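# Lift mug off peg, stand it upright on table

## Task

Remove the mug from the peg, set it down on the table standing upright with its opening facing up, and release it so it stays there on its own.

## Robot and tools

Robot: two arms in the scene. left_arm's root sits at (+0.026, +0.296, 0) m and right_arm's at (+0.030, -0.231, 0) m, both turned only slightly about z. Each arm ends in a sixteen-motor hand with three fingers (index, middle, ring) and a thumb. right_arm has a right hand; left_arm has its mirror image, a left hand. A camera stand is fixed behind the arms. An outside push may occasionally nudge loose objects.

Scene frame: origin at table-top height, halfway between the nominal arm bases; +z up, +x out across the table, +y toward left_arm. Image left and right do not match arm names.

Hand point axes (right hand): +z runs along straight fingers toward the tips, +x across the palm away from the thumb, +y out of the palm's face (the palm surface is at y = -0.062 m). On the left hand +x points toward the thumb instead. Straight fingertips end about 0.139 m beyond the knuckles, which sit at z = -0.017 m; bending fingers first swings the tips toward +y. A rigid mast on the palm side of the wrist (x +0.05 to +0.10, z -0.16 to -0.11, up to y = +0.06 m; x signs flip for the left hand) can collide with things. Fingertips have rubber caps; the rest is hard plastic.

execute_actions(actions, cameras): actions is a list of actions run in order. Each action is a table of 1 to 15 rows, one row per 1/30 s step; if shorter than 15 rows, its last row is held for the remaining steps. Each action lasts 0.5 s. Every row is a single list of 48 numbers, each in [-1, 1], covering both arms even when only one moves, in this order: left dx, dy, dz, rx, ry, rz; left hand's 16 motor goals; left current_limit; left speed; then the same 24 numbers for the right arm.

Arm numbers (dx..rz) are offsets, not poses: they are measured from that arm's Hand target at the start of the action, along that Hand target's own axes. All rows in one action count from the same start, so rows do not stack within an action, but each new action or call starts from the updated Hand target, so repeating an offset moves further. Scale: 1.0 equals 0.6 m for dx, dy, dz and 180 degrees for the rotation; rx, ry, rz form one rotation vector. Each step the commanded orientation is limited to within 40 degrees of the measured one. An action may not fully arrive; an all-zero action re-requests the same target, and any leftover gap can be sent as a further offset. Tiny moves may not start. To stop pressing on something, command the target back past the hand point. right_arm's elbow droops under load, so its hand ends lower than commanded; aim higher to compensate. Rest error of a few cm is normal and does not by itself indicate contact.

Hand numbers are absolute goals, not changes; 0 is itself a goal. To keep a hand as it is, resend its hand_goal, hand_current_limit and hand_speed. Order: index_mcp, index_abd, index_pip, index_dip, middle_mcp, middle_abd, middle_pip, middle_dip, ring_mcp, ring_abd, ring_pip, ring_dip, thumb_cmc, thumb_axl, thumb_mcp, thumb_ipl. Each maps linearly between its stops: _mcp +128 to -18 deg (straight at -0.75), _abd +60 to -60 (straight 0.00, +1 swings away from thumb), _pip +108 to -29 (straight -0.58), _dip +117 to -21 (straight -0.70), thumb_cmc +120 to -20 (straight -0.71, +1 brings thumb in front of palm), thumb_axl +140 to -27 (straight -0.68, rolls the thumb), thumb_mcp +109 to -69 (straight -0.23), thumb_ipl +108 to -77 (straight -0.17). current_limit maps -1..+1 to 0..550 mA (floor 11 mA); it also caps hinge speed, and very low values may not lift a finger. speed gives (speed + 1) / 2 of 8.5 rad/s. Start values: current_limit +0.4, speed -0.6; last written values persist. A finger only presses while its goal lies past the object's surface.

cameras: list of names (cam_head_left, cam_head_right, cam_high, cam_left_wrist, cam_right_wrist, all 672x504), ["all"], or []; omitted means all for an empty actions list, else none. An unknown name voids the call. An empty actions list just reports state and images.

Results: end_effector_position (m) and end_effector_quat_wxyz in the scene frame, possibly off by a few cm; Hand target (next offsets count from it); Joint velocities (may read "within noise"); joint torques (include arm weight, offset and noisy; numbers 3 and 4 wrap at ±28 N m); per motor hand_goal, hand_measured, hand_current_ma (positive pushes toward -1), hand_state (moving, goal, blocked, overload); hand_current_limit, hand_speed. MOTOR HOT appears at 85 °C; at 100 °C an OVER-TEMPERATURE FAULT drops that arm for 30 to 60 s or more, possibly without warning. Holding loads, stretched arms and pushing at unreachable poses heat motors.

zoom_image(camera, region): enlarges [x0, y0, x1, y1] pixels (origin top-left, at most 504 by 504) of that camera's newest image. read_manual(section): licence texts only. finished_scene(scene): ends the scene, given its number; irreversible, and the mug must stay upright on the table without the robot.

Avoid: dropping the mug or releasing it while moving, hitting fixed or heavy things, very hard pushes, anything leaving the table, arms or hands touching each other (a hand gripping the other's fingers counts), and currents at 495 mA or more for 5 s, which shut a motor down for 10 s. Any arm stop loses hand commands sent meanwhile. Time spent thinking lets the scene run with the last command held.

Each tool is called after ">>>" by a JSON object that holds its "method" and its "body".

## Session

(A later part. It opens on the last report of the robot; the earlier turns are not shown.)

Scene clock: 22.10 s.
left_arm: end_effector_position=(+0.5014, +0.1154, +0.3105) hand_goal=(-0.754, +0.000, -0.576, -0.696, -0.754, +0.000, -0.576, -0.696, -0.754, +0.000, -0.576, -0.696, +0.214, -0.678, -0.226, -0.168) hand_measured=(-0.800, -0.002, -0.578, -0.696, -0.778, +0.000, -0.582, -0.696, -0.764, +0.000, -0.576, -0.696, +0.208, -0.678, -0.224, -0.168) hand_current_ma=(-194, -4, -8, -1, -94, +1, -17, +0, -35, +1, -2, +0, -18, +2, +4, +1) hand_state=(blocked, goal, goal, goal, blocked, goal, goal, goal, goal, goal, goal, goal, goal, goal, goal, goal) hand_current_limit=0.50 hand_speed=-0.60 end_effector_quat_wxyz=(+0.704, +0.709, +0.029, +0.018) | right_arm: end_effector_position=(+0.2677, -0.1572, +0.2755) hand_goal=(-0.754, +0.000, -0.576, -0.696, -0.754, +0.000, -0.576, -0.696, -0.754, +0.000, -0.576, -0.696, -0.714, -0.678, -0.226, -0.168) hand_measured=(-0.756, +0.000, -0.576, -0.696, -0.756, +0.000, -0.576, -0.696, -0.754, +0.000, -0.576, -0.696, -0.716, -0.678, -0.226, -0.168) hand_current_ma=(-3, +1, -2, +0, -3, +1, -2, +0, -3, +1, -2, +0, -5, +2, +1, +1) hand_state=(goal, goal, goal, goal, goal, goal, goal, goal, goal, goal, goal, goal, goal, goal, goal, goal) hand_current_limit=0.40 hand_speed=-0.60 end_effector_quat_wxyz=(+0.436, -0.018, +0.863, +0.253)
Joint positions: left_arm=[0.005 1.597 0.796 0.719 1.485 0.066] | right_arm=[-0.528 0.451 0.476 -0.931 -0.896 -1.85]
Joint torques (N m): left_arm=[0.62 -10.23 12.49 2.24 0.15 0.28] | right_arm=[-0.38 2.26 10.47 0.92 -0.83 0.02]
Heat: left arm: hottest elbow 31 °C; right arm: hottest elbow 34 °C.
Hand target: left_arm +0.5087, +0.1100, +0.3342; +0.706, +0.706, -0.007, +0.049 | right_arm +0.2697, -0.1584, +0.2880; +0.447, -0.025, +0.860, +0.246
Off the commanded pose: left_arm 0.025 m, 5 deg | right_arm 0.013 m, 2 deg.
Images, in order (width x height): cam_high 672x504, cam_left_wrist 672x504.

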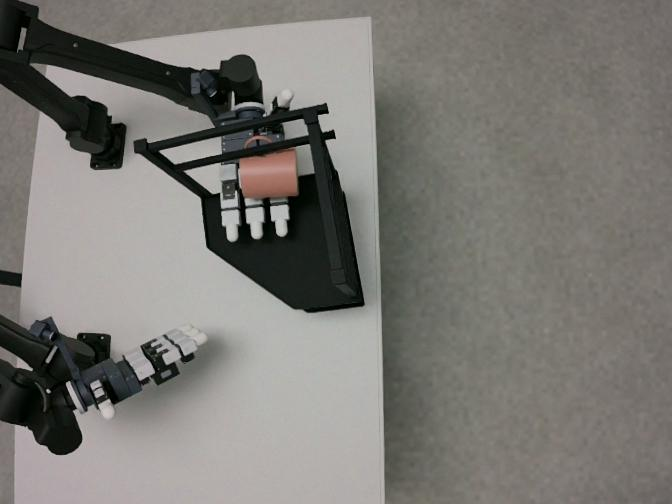

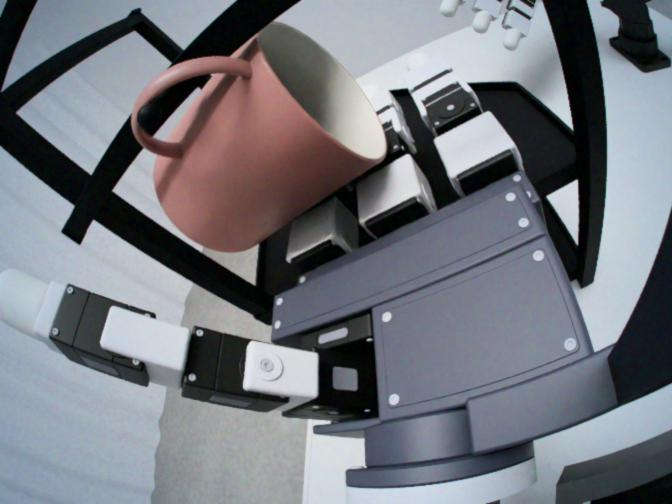

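>>> {"method": "execute_actions", "body": {"actions": [[[0,-0.037,0.0468,0,-0.0111,-0.0167,-0.754,0,-0.576,-0.696,-0.754,0,-0.576,-0.696,-0.754,0,-0.576,-0.696,0.214,-0.678,-0.226,-0.168,0.4,-0.6,0,0,0,0,0,0,-0.754,0,-0.576,-0.696,-0.754,0,-0.576,-0.696,-0.754,0,-0.576,-0.696,-0.714,-0.678,-0.226,-0.168,0.4,-0.6]],[[0.0042,-0.025,0.0367,0,0,-0.006,-0.754,0,-0.576,-0.696,-0.754,0,-0.576,-0.696,-0.754,0,-0.576,-0.696,0.214,-0.678,-0.226,-0.168,0.4,-0.6,0,0,0,0,0,0,-0.754,0,-0.576,-0.696,-0.754,0,-0.576,-0.696,-0.754,0,-0.576,-0.696,-0.714,-0.678,-0.226,-0.168,0.4,-0.6]]], "cameras": ["cam_high","cam_left_wrist","cam_head_left"]}}

>>> {"method": "zoom_image", "body": {"camera": "cam_high", "region": [170, 80, 350, 260]}}

Scene clock: 24.27 s.
left_arm: end_effector_position=(+0.5076, +0.0700, +0.2917) hand_goal=(-0.754, +0.000, -0.576, -0.696, -0.754, +0.000, -0.576, -0.696, -0.754, +0.000, -0.576, -0.696, +0.214, -0.678, -0.226, -0.168) hand_measured=(-0.754, -0.002, -0.578, -0.696, -0.776, +0.000, -0.582, -0.696, -0.764, +0.000, -0.576, -0.696, +0.208, -0.678, -0.224, -0.168) hand_current_ma=(-2, -4, -8, -1, -82, +1, -17, +0, -35, +1, -2, +0, -18, +2, +4, +1) hand_state=(goal, goal, goal, goal, blocked, goal, goal, goal, goal, goal, goal, goal, goal, goal, goal, goal) hand_current_limit=0.40 hand_speed=-0.60 end_effector_quat_wxyz=(+0.704, +0.710, +0.018, +0.008) | right_arm: end_effector_position=(+0.2677, -0.1572, +0.2755) hand_goal=(-0.754, +0.000, -0.576, -0.696, -0.754, +0.000, -0.576, -0.696, -0.754, +0.000, -0.576, -0.696, -0.714, -0.678, -0.226, -0.168) hand_measured=(-0.756, +0.000, -0.576, -0.696, -0.756, +0.000, -0.576, -0.696, -0.754, +0.000, -0.576, -0.696, -0.716, -0.678, -0.226, -0.168) hand_current_ma=(-3, +1, -2, +0, -3, +1, -2, +0, -3, +1, -2, +0, -5, +2, +1, +1) hand_state=(goal, goal, goal, goal, goal, goal, goal, goal, goal, goal, goal, goal, goal, goal, goal, goal) hand_current_limit=0.40 hand_speed=-0.60 end_effector_quat_wxyz=(+0.436, -0.018, +0.863, +0.253)
Joint positions: left_arm=[-0.092 1.674 0.822 0.797 1.418 0.039] | right_arm=[-0.528 0.451 0.476 -0.931 -0.896 -1.85]
Joint torques (N m): left_arm=[-0.32 -9.35 10.65 1.85 -0.04 0.06] | right_arm=[-0.67 2.43 10.35 0.96 -0.88 0.06]
Heat: left arm: hottest elbow 32 °C; right arm: hottest elbow 34 °C.
Hand target: left_arm +0.5155, +0.0601, +0.2973; +0.707, +0.707, +0.006, +0.012 | right_arm +0.2697, -0.1584, +0.2880; +0.447, -0.025, +0.860, +0.246
Off the commanded pose: left_arm 0.014 m, 2 deg | right_arm 0.013 m, 2 deg.
Images, in order (width x height): cam_head_left 672x504, cam_high 672x504, cam_left_wrist 672x504.

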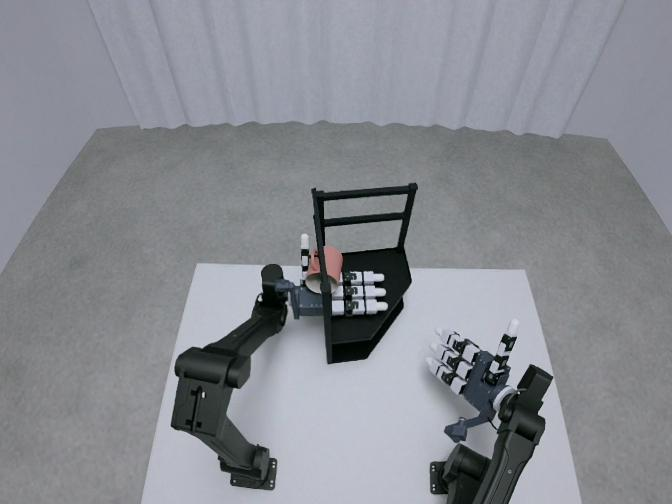

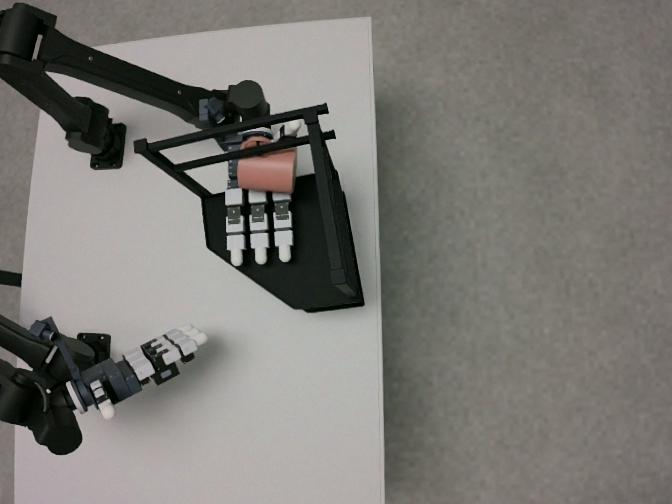

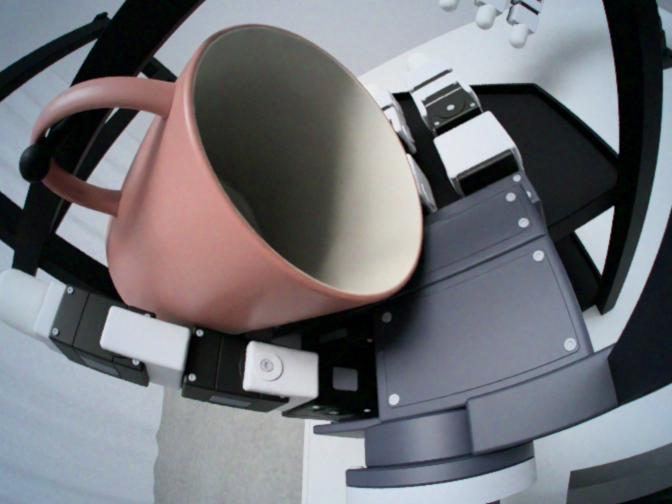

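Scaled by 2.800.

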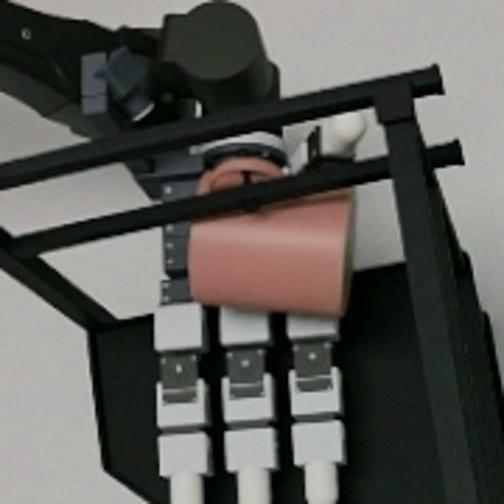

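>>> {"method": "execute_actions", "body": {"actions": [[[0,0,0,0,0,0,-0.5,0,0.08,-0.26,-0.5,0,0.08,-0.26,-0.5,0,0.08,-0.26,0.214,-0.678,-0.226,-0.168,0.2,-0.7,0,0,0,0,0,0,-0.754,0,-0.576,-0.696,-0.754,0,-0.576,-0.696,-0.754,0,-0.576,-0.696,-0.714,-0.678,-0.226,-0.168,0.4,-0.6]],[[0,0,-0.0667,0,0.0056,0,-0.5,0,0.08,-0.26,-0.5,0,0.08,-0.26,-0.5,0,0.08,-0.26,0.3,-0.678,-0.226,-0.168,0.2,-0.7,0,0,0,0,0,0,-0.754,0,-0.576,-0.696,-0.754,0,-0.576,-0.696,-0.754,0,-0.576,-0.696,-0.714,-0.678,-0.226,-0.168,0.4,-0.6]]], "cameras": ["cam_high","cam_left_wrist"]}}

>>> {"method": "zoom_image", "body": {"camera": "cam_high", "region": [170, 80, 350, 260]}}

Scene clock: 25.97 s.
left_arm: end_effector_position=(+0.5120, +0.0982, +0.2911) hand_goal=(-0.500, +0.000, +0.080, -0.260, -0.500, +0.000, +0.080, -0.260, -0.500, +0.000, +0.080, -0.260, +0.300, -0.678, -0.226, -0.168) hand_measured=(-0.518, -0.002, +0.074, -0.262, -0.522, +0.000, +0.074, -0.262, -0.522, +0.000, +0.074, -0.262, +0.290, -0.678, -0.226, -0.168) hand_current_ma=(-71, -4, -16, -7, -84, +1, -18, -9, -83, +1, -17, -7, -37, +2, -2, +1) hand_state=(goal, goal, goal, goal, blocked, goal, goal, goal, blocked, goal, goal, goal, goal, goal, goal, goal) hand_current_limit=0.20 hand_speed=-0.70 end_effector_quat_wxyz=(+0.705, +0.708, +0.023, +0.007) | right_arm: end_effector_position=(+0.2677, -0.1572, +0.2755) hand_goal=(-0.754, +0.000, -0.576, -0.696, -0.754, +0.000, -0.576, -0.696, -0.754, +0.000, -0.576, -0.696, -0.714, -0.678, -0.226, -0.168) hand_measured=(-0.756, +0.000, -0.576, -0.696, -0.756, +0.000, -0.576, -0.696, -0.754, +0.000, -0.576, -0.696, -0.716, -0.678, -0.226, -0.168) hand_current_ma=(-3, +1, -2, +0, -3, +1, -2, +0, -3, +1, -2, +0, -5, +2, +1, +1) hand_state=(goal, goal, goal, goal, goal, goal, goal, goal, goal, goal, goal, goal, goal, goal, goal, goal) hand_current_limit=0.40 hand_speed=-0.60 end_effector_quat_wxyz=(+0.436, -0.018, +0.863, +0.253)
Joint positions: left_arm=[-0.031 1.679 0.822 0.809 1.474 0.024] | right_arm=[-0.528 0.451 0.476 -0.931 -0.896 -1.85]
Joint torques (N m): left_arm=[2.2 -10.93 8.7 1.95 0.42 0.15] | right_arm=[-0.03 1.96 10.65 1.01 -0.89 0.04]
Heat: left arm: hottest elbow 32 °C; right arm: hottest elbow 34 °C.
Hand target: left_arm +0.5146, +0.1000, +0.2973; +0.707, +0.707, +0.012, +0.018 | right_arm +0.2697, -0.1584, +0.2880; +0.447, -0.025, +0.860, +0.246
Off the commanded pose: left_arm 0.007 m, 2 deg | right_arm 0.013 m, 2 deg.
Images, in order (width x height): cam_high 672x504, cam_left_wrist 672x504.

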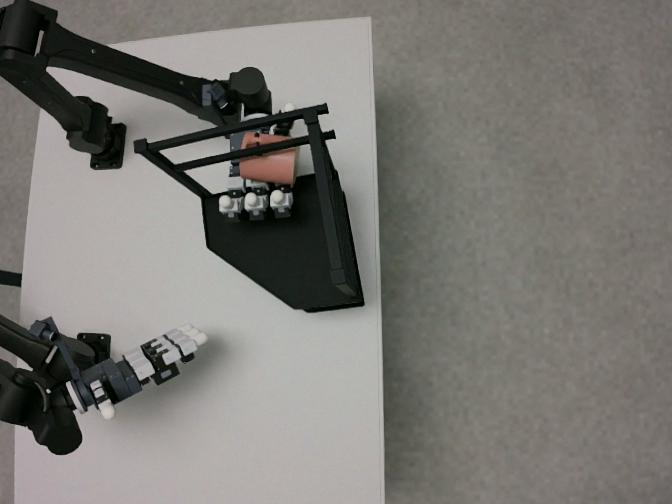

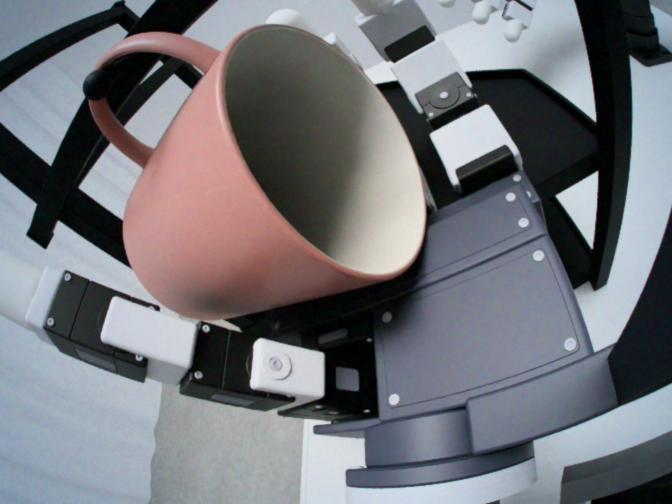

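Scaled by 2.800.

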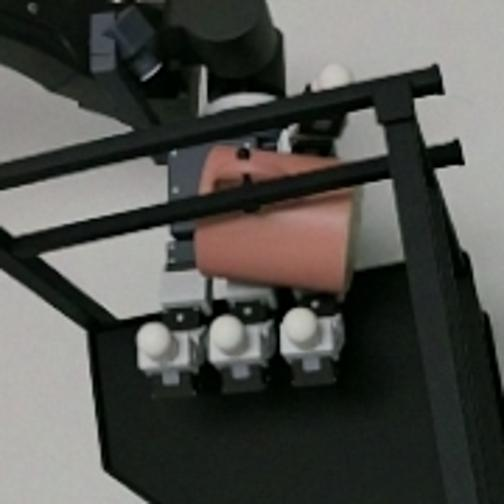

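>>> {"method": "execute_actions", "body": {"actions": [[[0.005,0,-0.0128,0,0,0,-0.5,0,0.08,-0.26,-0.5,0,0.08,-0.26,-0.5,0,0.08,-0.26,0.5,-0.678,-0.226,-0.168,0.2,-0.7,0,0,0,0,0,0,-0.754,0,-0.576,-0.696,-0.754,0,-0.576,-0.696,-0.754,0,-0.576,-0.696,-0.714,-0.678,-0.226,-0.168,0.4,-0.6]],[[0,0,0,0,0,0,-0.4,0,0.25,-0.1,-0.4,0,0.25,-0.1,-0.4,0,0.25,-0.1,0.5,-0.678,0.05,0.05,0.2,-0.7,0,0,0,0,0,0,-0.754,0,-0.576,-0.696,-0.754,0,-0.576,-0.696,-0.754,0,-0.576,-0.696,-0.714,-0.678,-0.226,-0.168,0.4,-0.6]]], "cameras": ["cam_high", "cam_left_wrist"]}}

Scene clock: 28.40 s.
left_arm: end_effector_position=(+0.5121, +0.1048, +0.2906) hand_goal=(-0.400, +0.000, +0.250, -0.100, -0.400, +0.000, +0.250, -0.100, -0.400, +0.000, +0.250, -0.100, +0.500, -0.678, +0.050, +0.050) hand_measured=(-0.420, -0.002, +0.246, -0.102, -0.420, +0.000, +0.246, -0.102, -0.420, +0.000, +0.246, -0.102, +0.498, -0.676, +0.004, +0.028) hand_current_ma=(-78, -4, -11, -6, -74, +1, -12, -8, -73, +1, -12, -6, -5, +3, -242, -109) hand_state=(blocked, goal, goal, goal, goal, goal, goal, goal, goal, goal, goal, goal, goal, goal, blocked, blocked) hand_current_limit=0.20 hand_speed=-0.70 end_effector_quat_wxyz=(+0.706, +0.708, +0.023, +0.004) | right_arm: end_effector_position=(+0.2677, -0.1572, +0.2755) hand_goal=(-0.754, +0.000, -0.576, -0.696, -0.754, +0.000, -0.576, -0.696, -0.754, +0.000, -0.576, -0.696, -0.714, -0.678, -0.226, -0.168) hand_measured=(-0.756, +0.000, -0.576, -0.696, -0.756, +0.000, -0.576, -0.696, -0.754, +0.000, -0.576, -0.696, -0.716, -0.678, -0.226, -0.168) hand_current_ma=(-3, +1, -2, +0, -3, +1, -2, +0, -3, +1, -2, +0, -5, +2, +1, +1) hand_state=(goal, goal, goal, goal, goal, goal, goal, goal, goal, goal, goal, goal, goal, goal, goal, goal) hand_current_limit=0.40 hand_speed=-0.60 end_effector_quat_wxyz=(+0.436, -0.018, +0.863, +0.253)
Joint positions: left_arm=[-0.016 1.68 0.822 0.809 1.492 0.021] | right_arm=[-0.528 0.451 0.476 -0.931 -0.896 -1.85]
Joint torques (N m): left_arm=[1.55 -10.34 9.22 1.89 0.37 0.16] | right_arm=[-0.79 1.96 10.33 1.05 -0.85 0.06]
Heat: left arm: hottest elbow 32 °C; right arm: hottest elbow 34 °C.
Hand target: left_arm +0.5173, +0.1079, +0.2972; +0.707, +0.707, +0.012, +0.018 | right_arm +0.2697, -0.1584, +0.2880; +0.447, -0.025, +0.860, +0.246
Off the commanded pose: left_arm 0.009 m, 2 deg | right_arm 0.013 m, 2 deg.
Images, in order (width x height): cam_high 672x504, cam_left_wrist 672x504.

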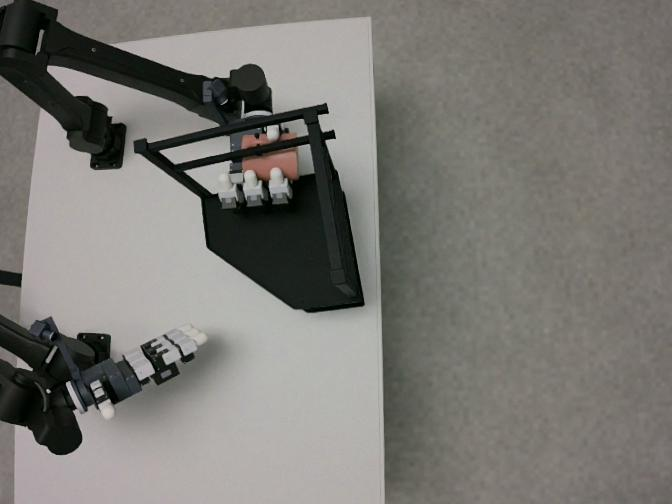

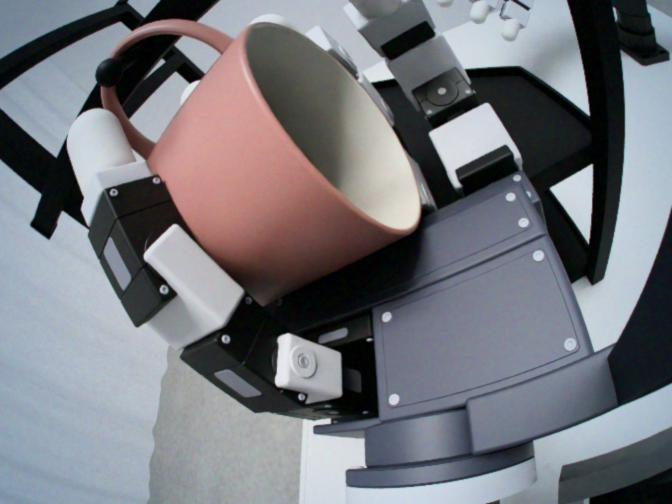

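>>> {"method": "execute_actions", "body": {"actions": [[[0,0,0,0,0,0,-0.25,0,0.35,0,-0.25,0,0.35,0,-0.25,0,0.35,0,0.5,-0.678,0.15,0.2,0.3,-0.7,0,0,0,0,0,0,-0.754,0,-0.576,-0.696,-0.754,0,-0.576,-0.696,-0.754,0,-0.576,-0.696,-0.714,-0.678,-0.226,-0.168,0.4,-0.6]],[[0,0.03,0,0,0,0,-0.25,0,0.35,0,-0.25,0,0.35,0,-0.25,0,0.35,0,0.5,-0.678,0.15,0.2,0.4,-0.7,0,0,0,0,0,0,-0.754,0,-0.576,-0.696,-0.754,0,-0.576,-0.696,-0.754,0,-0.576,-0.696,-0.714,-0.678,-0.226,-0.168,0.4,-0.6]]], "cameras": ["cam_high", "cam_left_wrist"]}}

>>> {"method": "zoom_image", "body": {"camera": "cam_high", "region": [190, 80, 370, 215]}}

Scene clock: 29.90 s.
left_arm: end_effector_position=(+0.5129, +0.1049, +0.2923) hand_goal=(-0.250, +0.000, +0.350, +0.000, -0.250, +0.000, +0.350, +0.000, -0.250, +0.000, +0.350, +0.000, +0.500, -0.678, +0.150, +0.200) hand_measured=(-0.408, +0.000, +0.272, -0.032, -0.408, +0.000, +0.274, -0.030, -0.266, +0.000, +0.348, -0.002, +0.490, -0.674, -0.012, +0.082) hand_current_ma=(-385, +0, -328, -120, -385, +1, -315, -113, -62, +1, -7, -6, -33, +17, -385, -385) hand_state=(blocked, goal, blocked, blocked, blocked, goal, blocked, blocked, goal, goal, goal, goal, goal, goal, blocked, blocked) hand_current_limit=0.40 hand_speed=-0.70 end_effector_quat_wxyz=(+0.706, +0.708, +0.028, -0.002) | right_arm: end_effector_position=(+0.2677, -0.1572, +0.2755) hand_goal=(-0.754, +0.000, -0.576, -0.696, -0.754, +0.000, -0.576, -0.696, -0.754, +0.000, -0.576, -0.696, -0.714, -0.678, -0.226, -0.168) hand_measured=(-0.756, +0.000, -0.576, -0.696, -0.756, +0.000, -0.576, -0.696, -0.754, +0.000, -0.576, -0.696, -0.716, -0.678, -0.226, -0.168) hand_current_ma=(-3, +1, -2, +0, -3, +1, -2, +0, -3, +1, -2, +0, -5, +2, +1, +1) hand_state=(goal, goal, goal, goal, goal, goal, goal, goal, goal, goal, goal, goal, goal, goal, goal, goal) hand_current_limit=0.40 hand_speed=-0.60 end_effector_quat_wxyz=(+0.436, -0.018, +0.863, +0.253)
Joint positions: left_arm=[-0.016 1.675 0.822 0.809 1.493 0.001] | right_arm=[-0.528 0.451 0.476 -0.931 -0.896 -1.85]
Joint torques (N m): left_arm=[1.61 -12.86 10.13 1.28 0.29 0.07] | right_arm=[0.09 2.26 10.59 0.94 -0.86 0.09]
Heat: left arm: hottest elbow 32 °C; right arm: hottest elbow 35 °C.
Hand target: left_arm +0.5172, +0.1079, +0.3151; +0.707, +0.707, +0.012, +0.018 | right_arm +0.2697, -0.1584, +0.2880; +0.447, -0.025, +0.860, +0.246
Off the commanded pose: left_arm 0.023 m, 3 deg | right_arm 0.013 m, 2 deg.
Images, in order (width x height): cam_high 672x504, cam_left_wrist 672x504.

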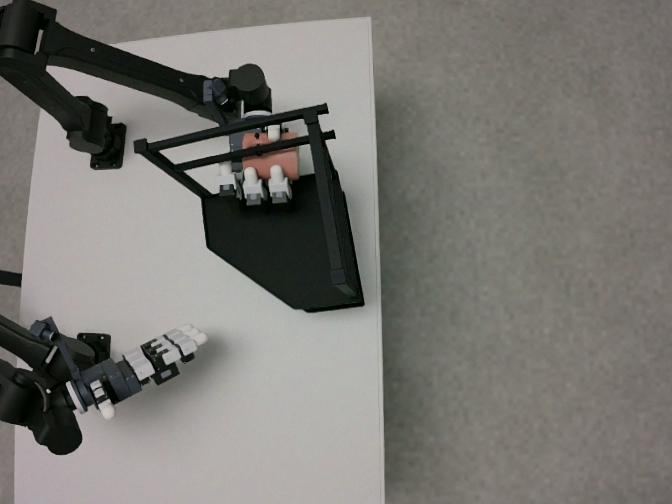

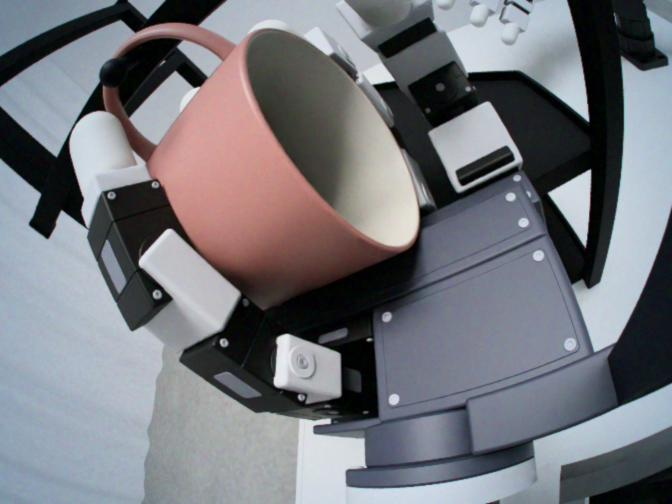

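Scaled by 2.800.

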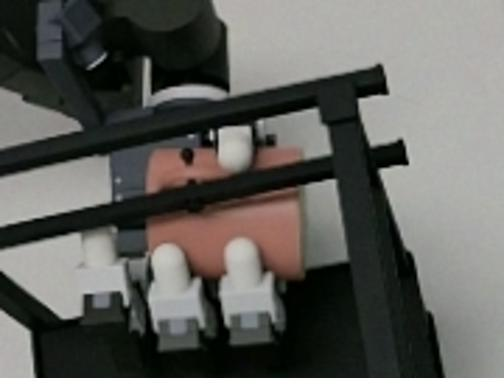

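>>> {"method": "execute_actions", "body": {"actions": [[[0,0.015,0,0,0,0,-0.25,0,0.35,0,-0.25,0,0.35,0,-0.25,0,0.35,0,0.5,-0.678,0.15,0.2,0.45,-0.7,0,0,0,0,0,0,-0.754,0,-0.576,-0.696,-0.754,0,-0.576,-0.696,-0.754,0,-0.576,-0.696,-0.714,-0.678,-0.226,-0.168,0.4,-0.6]]], "cameras": ["cam_left_wrist"]}}

Scene clock: 30.97 s.
left_arm: end_effector_position=(+0.5136, +0.1050, +0.2965) hand_goal=(-0.250, +0.000, +0.350, +0.000, -0.250, +0.000, +0.350, +0.000, -0.250, +0.000, +0.350, +0.000, +0.500, -0.678, +0.150, +0.200) hand_measured=(-0.408, +0.000, +0.272, -0.032, -0.408, +0.000, +0.274, -0.030, -0.266, +0.000, +0.348, -0.002, +0.490, -0.674, -0.012, +0.082) hand_current_ma=(-399, +0, -328, -119, -399, +1, -315, -113, -62, +1, -7, -6, -33, +17, -399, -399) hand_state=(blocked, goal, blocked, blocked, blocked, goal, blocked, blocked, goal, goal, goal, goal, goal, goal, blocked, blocked) hand_current_limit=0.45 hand_speed=-0.70 end_effector_quat_wxyz=(+0.706, +0.707, +0.035, -0.009) | right_arm: end_effector_position=(+0.2677, -0.1572, +0.2755) hand_goal=(-0.754, +0.000, -0.576, -0.696, -0.754, +0.000, -0.576, -0.696, -0.754, +0.000, -0.576, -0.696, -0.714, -0.678, -0.226, -0.168) hand_measured=(-0.756, +0.000, -0.576, -0.696, -0.756, +0.000, -0.576, -0.696, -0.754, +0.000, -0.576, -0.696, -0.716, -0.678, -0.226, -0.168) hand_current_ma=(-3, +1, -2, +0, -3, +1, -2, +0, -3, +1, -2, +0, -5, +2, +1, +1) hand_state=(goal, goal, goal, goal, goal, goal, goal, goal, goal, goal, goal, goal, goal, goal, goal, goal) hand_current_limit=0.40 hand_speed=-0.60 end_effector_quat_wxyz=(+0.436, -0.018, +0.863, +0.253)
Joint positions: left_arm=[-0.016 1.664 0.822 0.805 1.493 -0.026] | right_arm=[-0.528 0.451 0.476 -0.931 -0.896 -1.85]
Joint torques (N m): left_arm=[2.02 -13.27 10.66 0.98 0.26 0.21] | right_arm=[-0.26 1.9 10.58 0.8 -0.84 0.05]
Heat: left arm: hottest elbow 32 °C; right arm: hottest elbow 35 °C.
Hand target: left_arm +0.5171, +0.1079, +0.3242; +0.707, +0.707, +0.012, +0.018 | right_arm +0.2697, -0.1584, +0.2880; +0.447, -0.025, +0.860, +0.246
Off the commanded pose: left_arm 0.028 m, 4 deg | right_arm 0.013 m, 2 deg.
Images, in order (width x height): cam_left_wrist 672x504.

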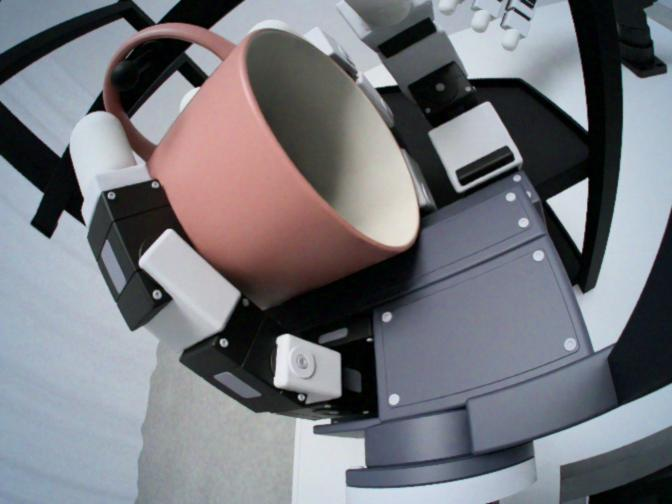

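>>> {"method": "execute_actions", "body": {"actions": [[[0.0016,0.0042,-0.042,0,0.0167,0,-0.25,0,0.35,0,-0.25,0,0.35,0,-0.25,0,0.35,0,0.5,-0.678,0.15,0.2,0.45,-0.7,0,0,0,0,0,0,-0.754,0,-0.576,-0.696,-0.754,0,-0.576,-0.696,-0.754,0,-0.576,-0.696,-0.714,-0.678,-0.226,-0.168,0.4,-0.6]]], "cameras": ["cam_high", "cam_left_wrist"]}}

>>> {"method": "zoom_image", "body": {"camera": "cam_high", "region": [190, 80, 370, 215]}}

Scene clock: 35.00 s.
left_arm: end_effector_position=(+0.5181, +0.1292, +0.3081) hand_goal=(-0.250, +0.000, +0.350, +0.000, -0.250, +0.000, +0.350, +0.000, -0.250, +0.000, +0.350, +0.000, +0.500, -0.678, +0.150, +0.200) hand_measured=(-0.408, +0.000, +0.272, -0.030, -0.408, +0.000, +0.276, -0.024, -0.266, +0.000, +0.348, -0.002, +0.492, -0.674, -0.012, +0.084) hand_current_ma=(-399, +2, -328, -116, -399, +1, -311, -85, -57, +1, -7, -6, -27, +17, -399, -399) hand_state=(blocked, goal, blocked, blocked, blocked, goal, blocked, blocked, goal, goal, goal, goal, goal, goal, blocked, blocked) hand_current_limit=0.45 hand_speed=-0.70 end_effector_quat_wxyz=(+0.707, +0.706, +0.045, +0.017) | right_arm: end_effector_position=(+0.2677, -0.1572, +0.2755) hand_goal=(-0.754, +0.000, -0.576, -0.696, -0.754, +0.000, -0.576, -0.696, -0.754, +0.000, -0.576, -0.696, -0.714, -0.678, -0.226, -0.168) hand_measured=(-0.756, +0.000, -0.576, -0.696, -0.756, +0.000, -0.576, -0.696, -0.754, +0.000, -0.576, -0.696, -0.716, -0.678, -0.226, -0.168) hand_current_ma=(-3, +1, -2, +0, -3, +1, -2, +0, -3, +1, -2, +0, -5, +2, +1, +1) hand_state=(goal, goal, goal, goal, goal, goal, goal, goal, goal, goal, goal, goal, goal, goal, goal, goal) hand_current_limit=0.40 hand_speed=-0.60 end_effector_quat_wxyz=(+0.436, -0.018, +0.863, +0.253)
Joint positions: left_arm=[0.033 1.638 0.821 0.805 1.493 -0.028] | right_arm=[-0.528 0.451 0.476 -0.931 -0.896 -1.85]
Joint torques (N m): left_arm=[2.2 -12.51 8.77 1.01 0.15 0.24] | right_arm=[-1.26 2.08 10.41 0.96 -0.87 0.06]
Heat: left arm: hottest elbow 33 °C; right arm: hottest elbow 35 °C.
Hand target: left_arm +0.5169, +0.1331, +0.3267; +0.707, +0.706, +0.031, +0.036 | right_arm +0.2697, -0.1584, +0.2880; +0.447, -0.025, +0.860, +0.246
Off the commanded pose: left_arm 0.019 m, 3 deg | right_arm 0.013 m, 2 deg.
Images, in order (width x height): cam_high 672x504, cam_left_wrist 672x504.

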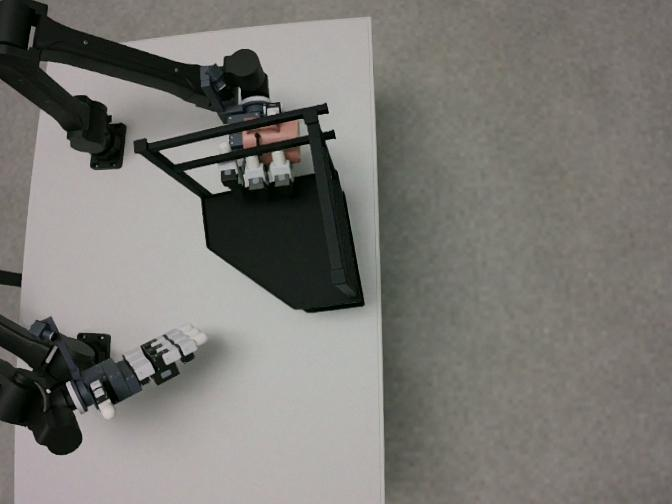

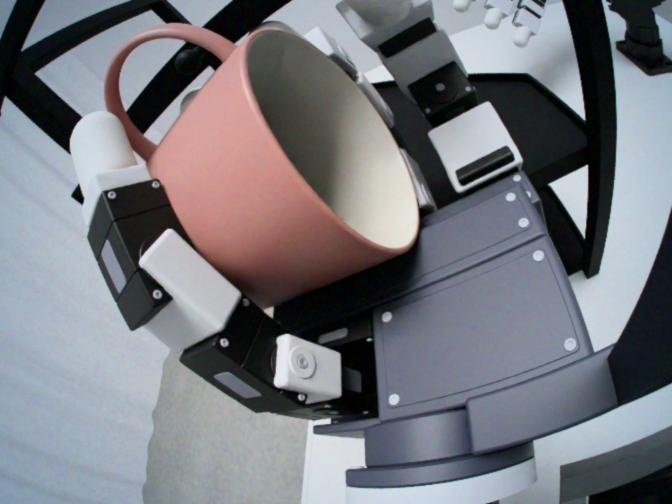

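Scaled by 2.800.

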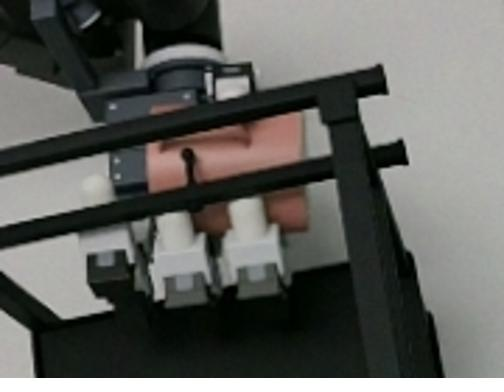

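>>> {"method": "execute_actions", "body": {"actions": [[[-0.023,-0.015,-0.008,0,0.0167,0,-0.25,0,0.35,0,-0.25,0,0.35,0,-0.25,0,0.35,0,0.5,-0.678,0.15,0.2,0.45,-0.7,0,0,0,0,0,0,-0.754,0,-0.576,-0.696,-0.754,0,-0.576,-0.696,-0.754,0,-0.576,-0.696,-0.714,-0.678,-0.226,-0.168,0.4,-0.6]]], "cameras": ["cam_high", "cam_left_wrist"]}}

>>> {"method": "zoom_image", "body": {"camera": "cam_high", "region": [190, 80, 370, 215]}}

Scene clock: 36.97 s.
left_arm: end_effector_position=(+0.5067, +0.1312, +0.2956) hand_goal=(-0.250, +0.000, +0.350, +0.000, -0.250, +0.000, +0.350, +0.000, -0.250, +0.000, +0.350, +0.000, +0.500, -0.678, +0.150, +0.200) hand_measured=(-0.408, +0.000, +0.272, -0.030, -0.408, +0.000, +0.276, -0.024, -0.266, +0.000, +0.348, -0.002, +0.492, -0.674, -0.012, +0.084) hand_current_ma=(-399, +2, -328, -116, -399, +1, -311, -85, -57, +1, -7, -6, -27, +17, -399, -399) hand_state=(blocked, goal, blocked, blocked, blocked, goal, blocked, blocked, goal, goal, goal, goal, goal, goal, blocked, blocked) hand_current_limit=0.45 hand_speed=-0.70 end_effector_quat_wxyz=(+0.705, +0.705, +0.075, +0.019) | right_arm: end_effector_position=(+0.2677, -0.1572, +0.2755) hand_goal=(-0.754, +0.000, -0.576, -0.696, -0.754, +0.000, -0.576, -0.696, -0.754, +0.000, -0.576, -0.696, -0.714, -0.678, -0.226, -0.168) hand_measured=(-0.756, +0.000, -0.576, -0.696, -0.756, +0.000, -0.576, -0.696, -0.754, +0.000, -0.576, -0.696, -0.716, -0.678, -0.226, -0.168) hand_current_ma=(-3, +1, -2, +0, -3, +1, -2, +0, -3, +1, -2, +0, -5, +2, +1, +1) hand_state=(goal, goal, goal, goal, goal, goal, goal, goal, goal, goal, goal, goal, goal, goal, goal, goal) hand_current_limit=0.40 hand_speed=-0.60 end_effector_quat_wxyz=(+0.436, -0.018, +0.863, +0.253)
Joint positions: left_arm=[0.033 1.608 0.752 0.805 1.447 -0.028] | right_arm=[-0.528 0.451 0.476 -0.931 -0.896 -1.85]
Joint torques (N m): left_arm=[2.84 -12.28 8.47 2.18 0.09 0.39] | right_arm=[-0.73 2.14 10.59 0.9 -0.83 0.04]
Heat: left arm: hottest elbow 33 °C; right arm: hottest elbow 35 °C.
Hand target: left_arm +0.5028, +0.1366, +0.3176; +0.706, +0.705, +0.049, +0.055 | right_arm +0.2697, -0.1584, +0.2880; +0.447, -0.025, +0.860, +0.246
Off the commanded pose: left_arm 0.023 m, 5 deg | right_arm 0.013 m, 2 deg.
Images, in order (width x height): cam_high 672x504, cam_left_wrist 672x504.

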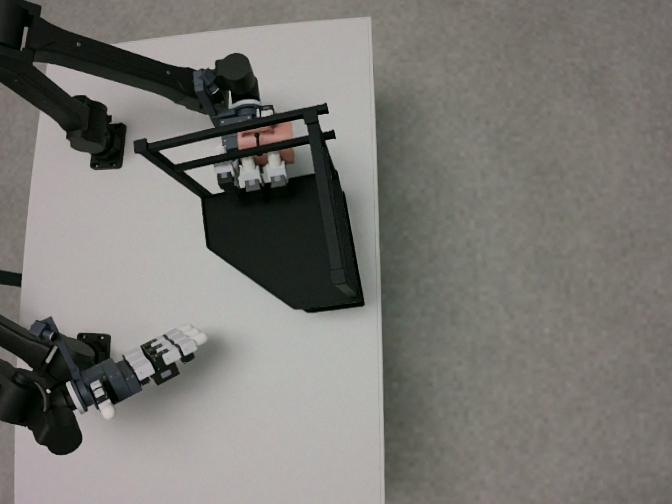

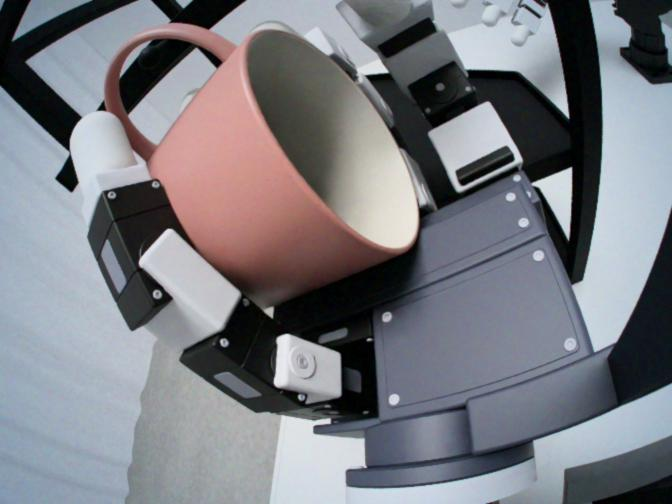

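Scaled by 2.800.

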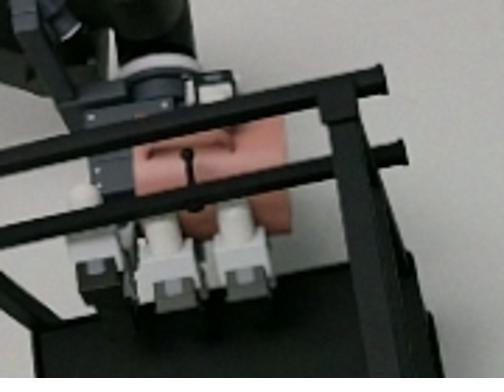

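>>> {"method": "execute_actions", "body": {"actions": [[[0.004,-0.002,-0.055,0,0.0194,0,-0.25,0,0.35,0,-0.25,0,0.35,0,-0.25,0,0.35,0,0.5,-0.678,0.15,0.2,0.45,-0.7,0,0,0,0,0,0,-0.754,0,-0.576,-0.696,-0.754,0,-0.576,-0.696,-0.754,0,-0.576,-0.696,-0.714,-0.678,-0.226,-0.168,0.4,-0.6]]], "cameras": ["cam_high", "cam_left_wrist"]}}

>>> {"method": "zoom_image", "body": {"camera": "cam_high", "region": [190, 80, 370, 215]}}

Scene clock: 38.13 s.
left_arm: end_effector_position=(+0.5076, +0.1689, +0.2948) hand_goal=(-0.250, +0.000, +0.350, +0.000, -0.250, +0.000, +0.350, +0.000, -0.250, +0.000, +0.350, +0.000, +0.500, -0.678, +0.150, +0.200) hand_measured=(-0.408, +0.000, +0.272, -0.030, -0.408, +0.000, +0.276, -0.024, -0.266, +0.000, +0.348, -0.002, +0.492, -0.674, -0.012, +0.084) hand_current_ma=(-399, +2, -328, -116, -399, +1, -311, -85, -57, +1, -7, -6, -27, +17, -399, -399) hand_state=(blocked, goal, blocked, blocked, blocked, goal, blocked, blocked, goal, goal, goal, goal, goal, goal, blocked, blocked) hand_current_limit=0.45 hand_speed=-0.70 end_effector_quat_wxyz=(+0.703, +0.702, +0.104, +0.044) | right_arm: end_effector_position=(+0.2677, -0.1572, +0.2755) hand_goal=(-0.754, +0.000, -0.576, -0.696, -0.754, +0.000, -0.576, -0.696, -0.754, +0.000, -0.576, -0.696, -0.714, -0.678, -0.226, -0.168) hand_measured=(-0.756, +0.000, -0.576, -0.696, -0.756, +0.000, -0.576, -0.696, -0.754, +0.000, -0.576, -0.696, -0.716, -0.678, -0.226, -0.168) hand_current_ma=(-3, +1, -2, +0, -3, +1, -2, +0, -3, +1, -2, +0, -5, +2, +1, +1) hand_state=(goal, goal, goal, goal, goal, goal, goal, goal, goal, goal, goal, goal, goal, goal, goal, goal) hand_current_limit=0.40 hand_speed=-0.60 end_effector_quat_wxyz=(+0.436, -0.018, +0.863, +0.253)
Joint positions: left_arm=[0.113 1.585 0.722 0.805 1.45 -0.026] | right_arm=[-0.528 0.451 0.476 -0.931 -0.896 -1.85]
Joint torques (N m): left_arm=[1.9 -11.75 8.36 2.32 0.46 0.39] | right_arm=[-0.56 2.14 10.41 0.76 -0.87 0.03]
Heat: left arm: hottest elbow 33 °C; right arm: hottest elbow 35 °C.
Hand target: left_arm +0.5004, +0.1696, +0.3162; +0.704, +0.703, +0.071, +0.076 | right_arm +0.2697, -0.1584, +0.2880; +0.447, -0.025, +0.860, +0.246
Off the commanded pose: left_arm 0.023 m, 5 deg | right_arm 0.013 m, 2 deg.
Images, in order (width x height): cam_high 672x504, cam_left_wrist 672x504.

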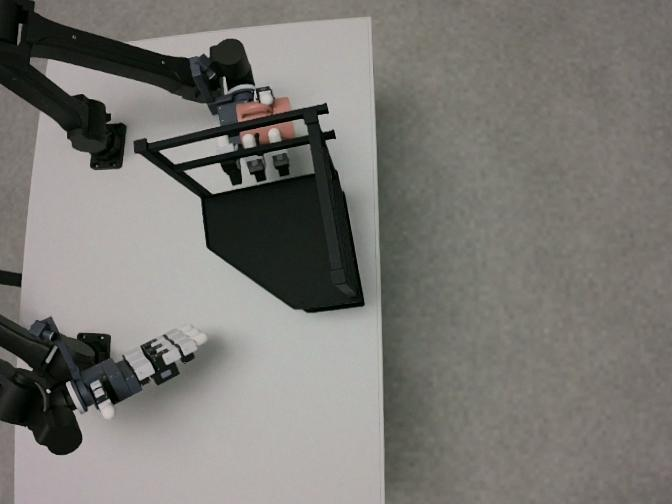

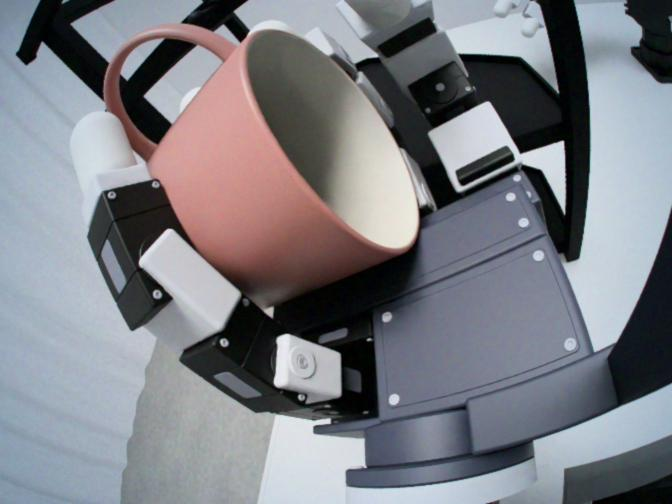

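Scaled by 2.800.

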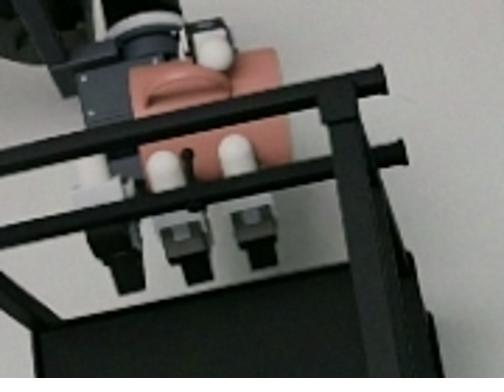

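>>> {"method": "execute_actions", "body": {"actions": [[[-0.004,-0.012,-0.068,0,0.0278,0,-0.25,0,0.35,0,-0.25,0,0.35,0,-0.25,0,0.35,0,0.5,-0.678,0.15,0.2,0.45,-0.7,0,0,0,0,0,0,-0.754,0,-0.576,-0.696,-0.754,0,-0.576,-0.696,-0.754,0,-0.576,-0.696,-0.714,-0.678,-0.226,-0.168,0.4,-0.6]]], "cameras": ["cam_high", "cam_left_wrist"]}}

>>> {"method": "zoom_image", "body": {"camera": "cam_high", "region": [190, 60, 370, 195]}}

Scene clock: 39.30 s.
left_arm: end_effector_position=(+0.4965, +0.2085, +0.2881) hand_goal=(-0.250, +0.000, +0.350, +0.000, -0.250, +0.000, +0.350, +0.000, -0.250, +0.000, +0.350, +0.000, +0.500, -0.678, +0.150, +0.200) hand_measured=(-0.408, +0.000, +0.272, -0.030, -0.408, +0.000, +0.282, -0.022, -0.266, +0.000, +0.348, -0.002, +0.492, -0.674, -0.012, +0.086) hand_current_ma=(-399, +2, -328, -112, -399, +1, -278, -83, -57, +1, -7, -6, -28, +17, -399, -399) hand_state=(blocked, goal, blocked, blocked, blocked, goal, blocked, blocked, goal, goal, goal, goal, goal, goal, blocked, blocked) hand_current_limit=0.45 hand_speed=-0.70 end_effector_quat_wxyz=(+0.700, +0.697, +0.134, +0.075) | right_arm: end_effector_position=(+0.2677, -0.1572, +0.2755) hand_goal=(-0.754, +0.000, -0.576, -0.696, -0.754, +0.000, -0.576, -0.696, -0.754, +0.000, -0.576, -0.696, -0.714, -0.678, -0.226, -0.168) hand_measured=(-0.756, +0.000, -0.576, -0.696, -0.756, +0.000, -0.576, -0.696, -0.754, +0.000, -0.576, -0.696, -0.716, -0.678, -0.226, -0.168) hand_current_ma=(-3, +1, -2, +0, -3, +1, -2, +0, -3, +1, -2, +0, -5, +2, +1, +1) hand_state=(goal, goal, goal, goal, goal, goal, goal, goal, goal, goal, goal, goal, goal, goal, goal, goal) hand_current_limit=0.40 hand_speed=-0.60 end_effector_quat_wxyz=(+0.436, -0.018, +0.863, +0.253)
Joint positions: left_arm=[0.203 1.557 0.661 0.829 1.453 -0.018] | right_arm=[-0.528 0.451 0.476 -0.931 -0.896 -1.85]
Joint torques (N m): left_arm=[2.14 -10.87 7.84 2.35 0.46 0.39] | right_arm=[-0.38 1.08 10.36 0.83 -0.86 0.01]
Heat: left arm: hottest elbow 33 °C; right arm: hottest elbow 35 °C.
Hand target: left_arm +0.4897, +0.2091, +0.3090; +0.700, +0.699, +0.101, +0.107 | right_arm +0.2697, -0.1584, +0.2880; +0.447, -0.025, +0.860, +0.246
Off the commanded pose: left_arm 0.022 m, 5 deg | right_arm 0.013 m, 2 deg.
Images, in order (width x height): cam_high 672x504, cam_left_wrist 672x504.

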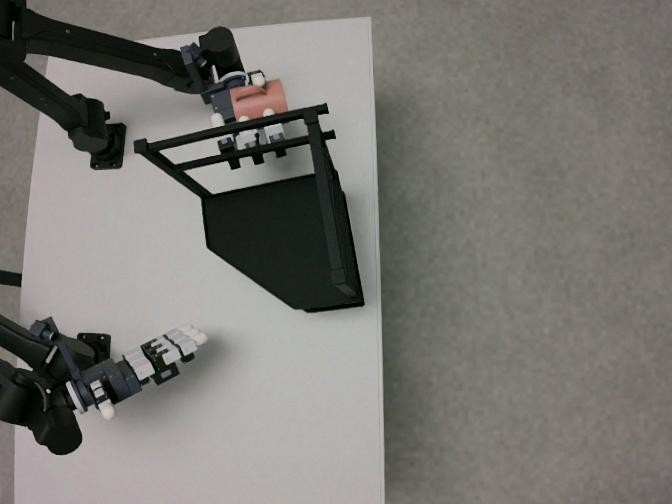

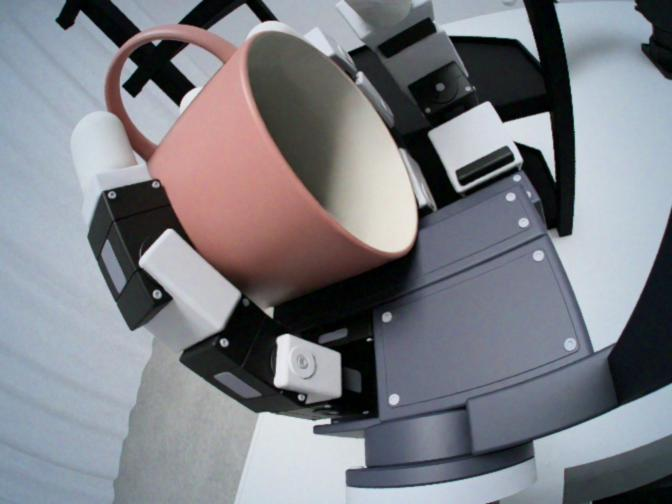

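Scaled by 2.800.

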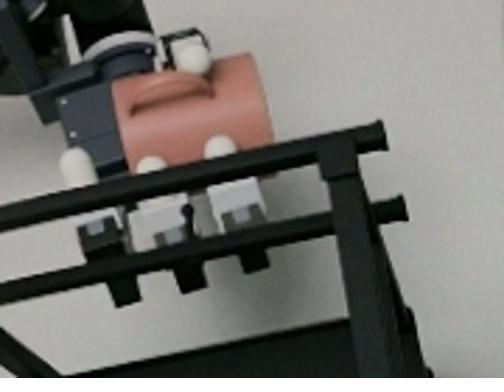

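>>> {"method": "execute_actions", "body": {"actions": [[[-0.0428,0.002,-0.088,0,0.0333,0,-0.25,0,0.35,0,-0.25,0,0.35,0,-0.25,0,0.35,0,0.5,-0.678,0.15,0.2,0.45,-0.7,0,0,0,0,0,0,-0.754,0,-0.576,-0.696,-0.754,0,-0.576,-0.696,-0.754,0,-0.576,-0.696,-0.714,-0.678,-0.226,-0.168,0.4,-0.6]],[[0.0658,-0.0713,0,0,0,-0.1667,-0.25,0,0.35,0,-0.25,0,0.35,0,-0.25,0,0.35,0,0.5,-0.678,0.15,0.2,0.45,-0.7,0,0,0,0,0,0,-0.754,0,-0.576,-0.696,-0.754,0,-0.576,-0.696,-0.754,0,-0.576,-0.696,-0.714,-0.678,-0.226,-0.168,0.4,-0.6]]], "cameras": ["cam_high", "cam_left_wrist"]}}

Scene clock: 42.50 s.
left_arm: end_effector_position=(+0.4846, +0.2627, +0.2520) hand_goal=(-0.250, +0.000, +0.350, +0.000, -0.250, +0.000, +0.350, +0.000, -0.250, +0.000, +0.350, +0.000, +0.500, -0.678, +0.150, +0.200) hand_measured=(-0.408, +0.002, +0.272, -0.030, -0.408, +0.000, +0.284, -0.022, -0.264, +0.000, +0.348, -0.002, +0.490, -0.674, -0.012, +0.086) hand_current_ma=(-399, +3, -328, -112, -399, +1, -272, -83, -54, +1, -6, -6, -32, +17, -399, -399) hand_state=(blocked, goal, blocked, blocked, blocked, goal, blocked, blocked, goal, goal, goal, goal, goal, goal, blocked, blocked) hand_current_limit=0.45 hand_speed=-0.70 end_effector_quat_wxyz=(+0.697, +0.631, +0.335, -0.069) | right_arm: end_effector_position=(+0.2677, -0.1572, +0.2755) hand_goal=(-0.754, +0.000, -0.576, -0.696, -0.754, +0.000, -0.576, -0.696, -0.754, +0.000, -0.576, -0.696, -0.714, -0.678, -0.226, -0.168) hand_measured=(-0.756, +0.000, -0.576, -0.696, -0.756, +0.000, -0.576, -0.696, -0.754, +0.000, -0.576, -0.696, -0.716, -0.678, -0.226, -0.168) hand_current_ma=(-3, +1, -2, +0, -3, +1, -2, +0, -3, +1, -2, +0, -5, +2, +1, +1) hand_state=(goal, goal, goal, goal, goal, goal, goal, goal, goal, goal, goal, goal, goal, goal, goal, goal) hand_current_limit=0.40 hand_speed=-0.60 end_effector_quat_wxyz=(+0.436, -0.018, +0.863, +0.253)
Joint positions: left_arm=[0.327 1.437 0.531 0.677 1.483 -0.359] | right_arm=[-0.528 0.451 0.476 -0.931 -0.896 -1.85]
Joint torques (N m): left_arm=[2.67 -7.59 8.64 2.43 0.71 0.46] | right_arm=[-0.79 2.2 10.39 0.91 -0.86 0.07]
Heat: left arm: hottest elbow 33 °C; right arm: hottest elbow 36 °C.
Hand target: left_arm +0.4864, +0.2675, +0.2674; +0.707, +0.633, +0.312, -0.041 | right_arm +0.2697, -0.1584, +0.2880; +0.447, -0.025, +0.860, +0.246
Off the commanded pose: left_arm 0.016 m, 4 deg | right_arm 0.013 m, 2 deg.
Images, in order (width x height): cam_high 672x504, cam_left_wrist 672x504.

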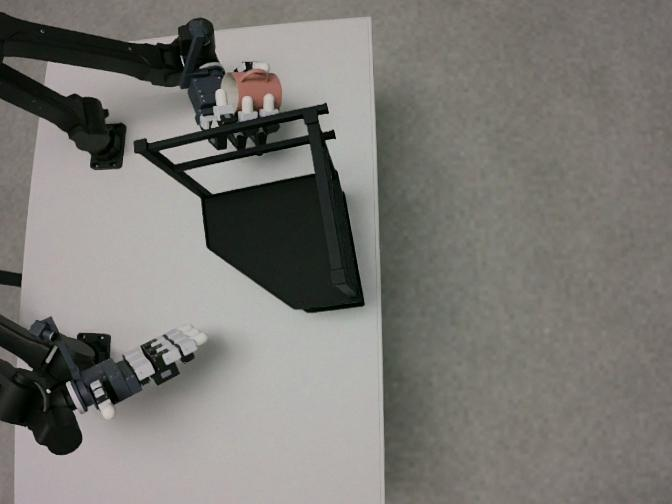

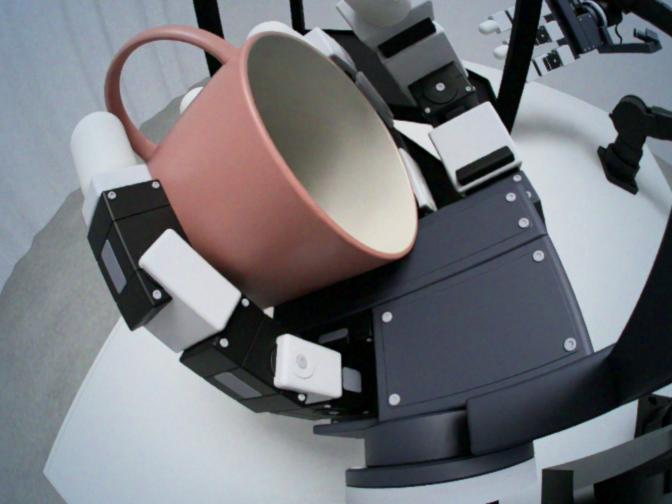

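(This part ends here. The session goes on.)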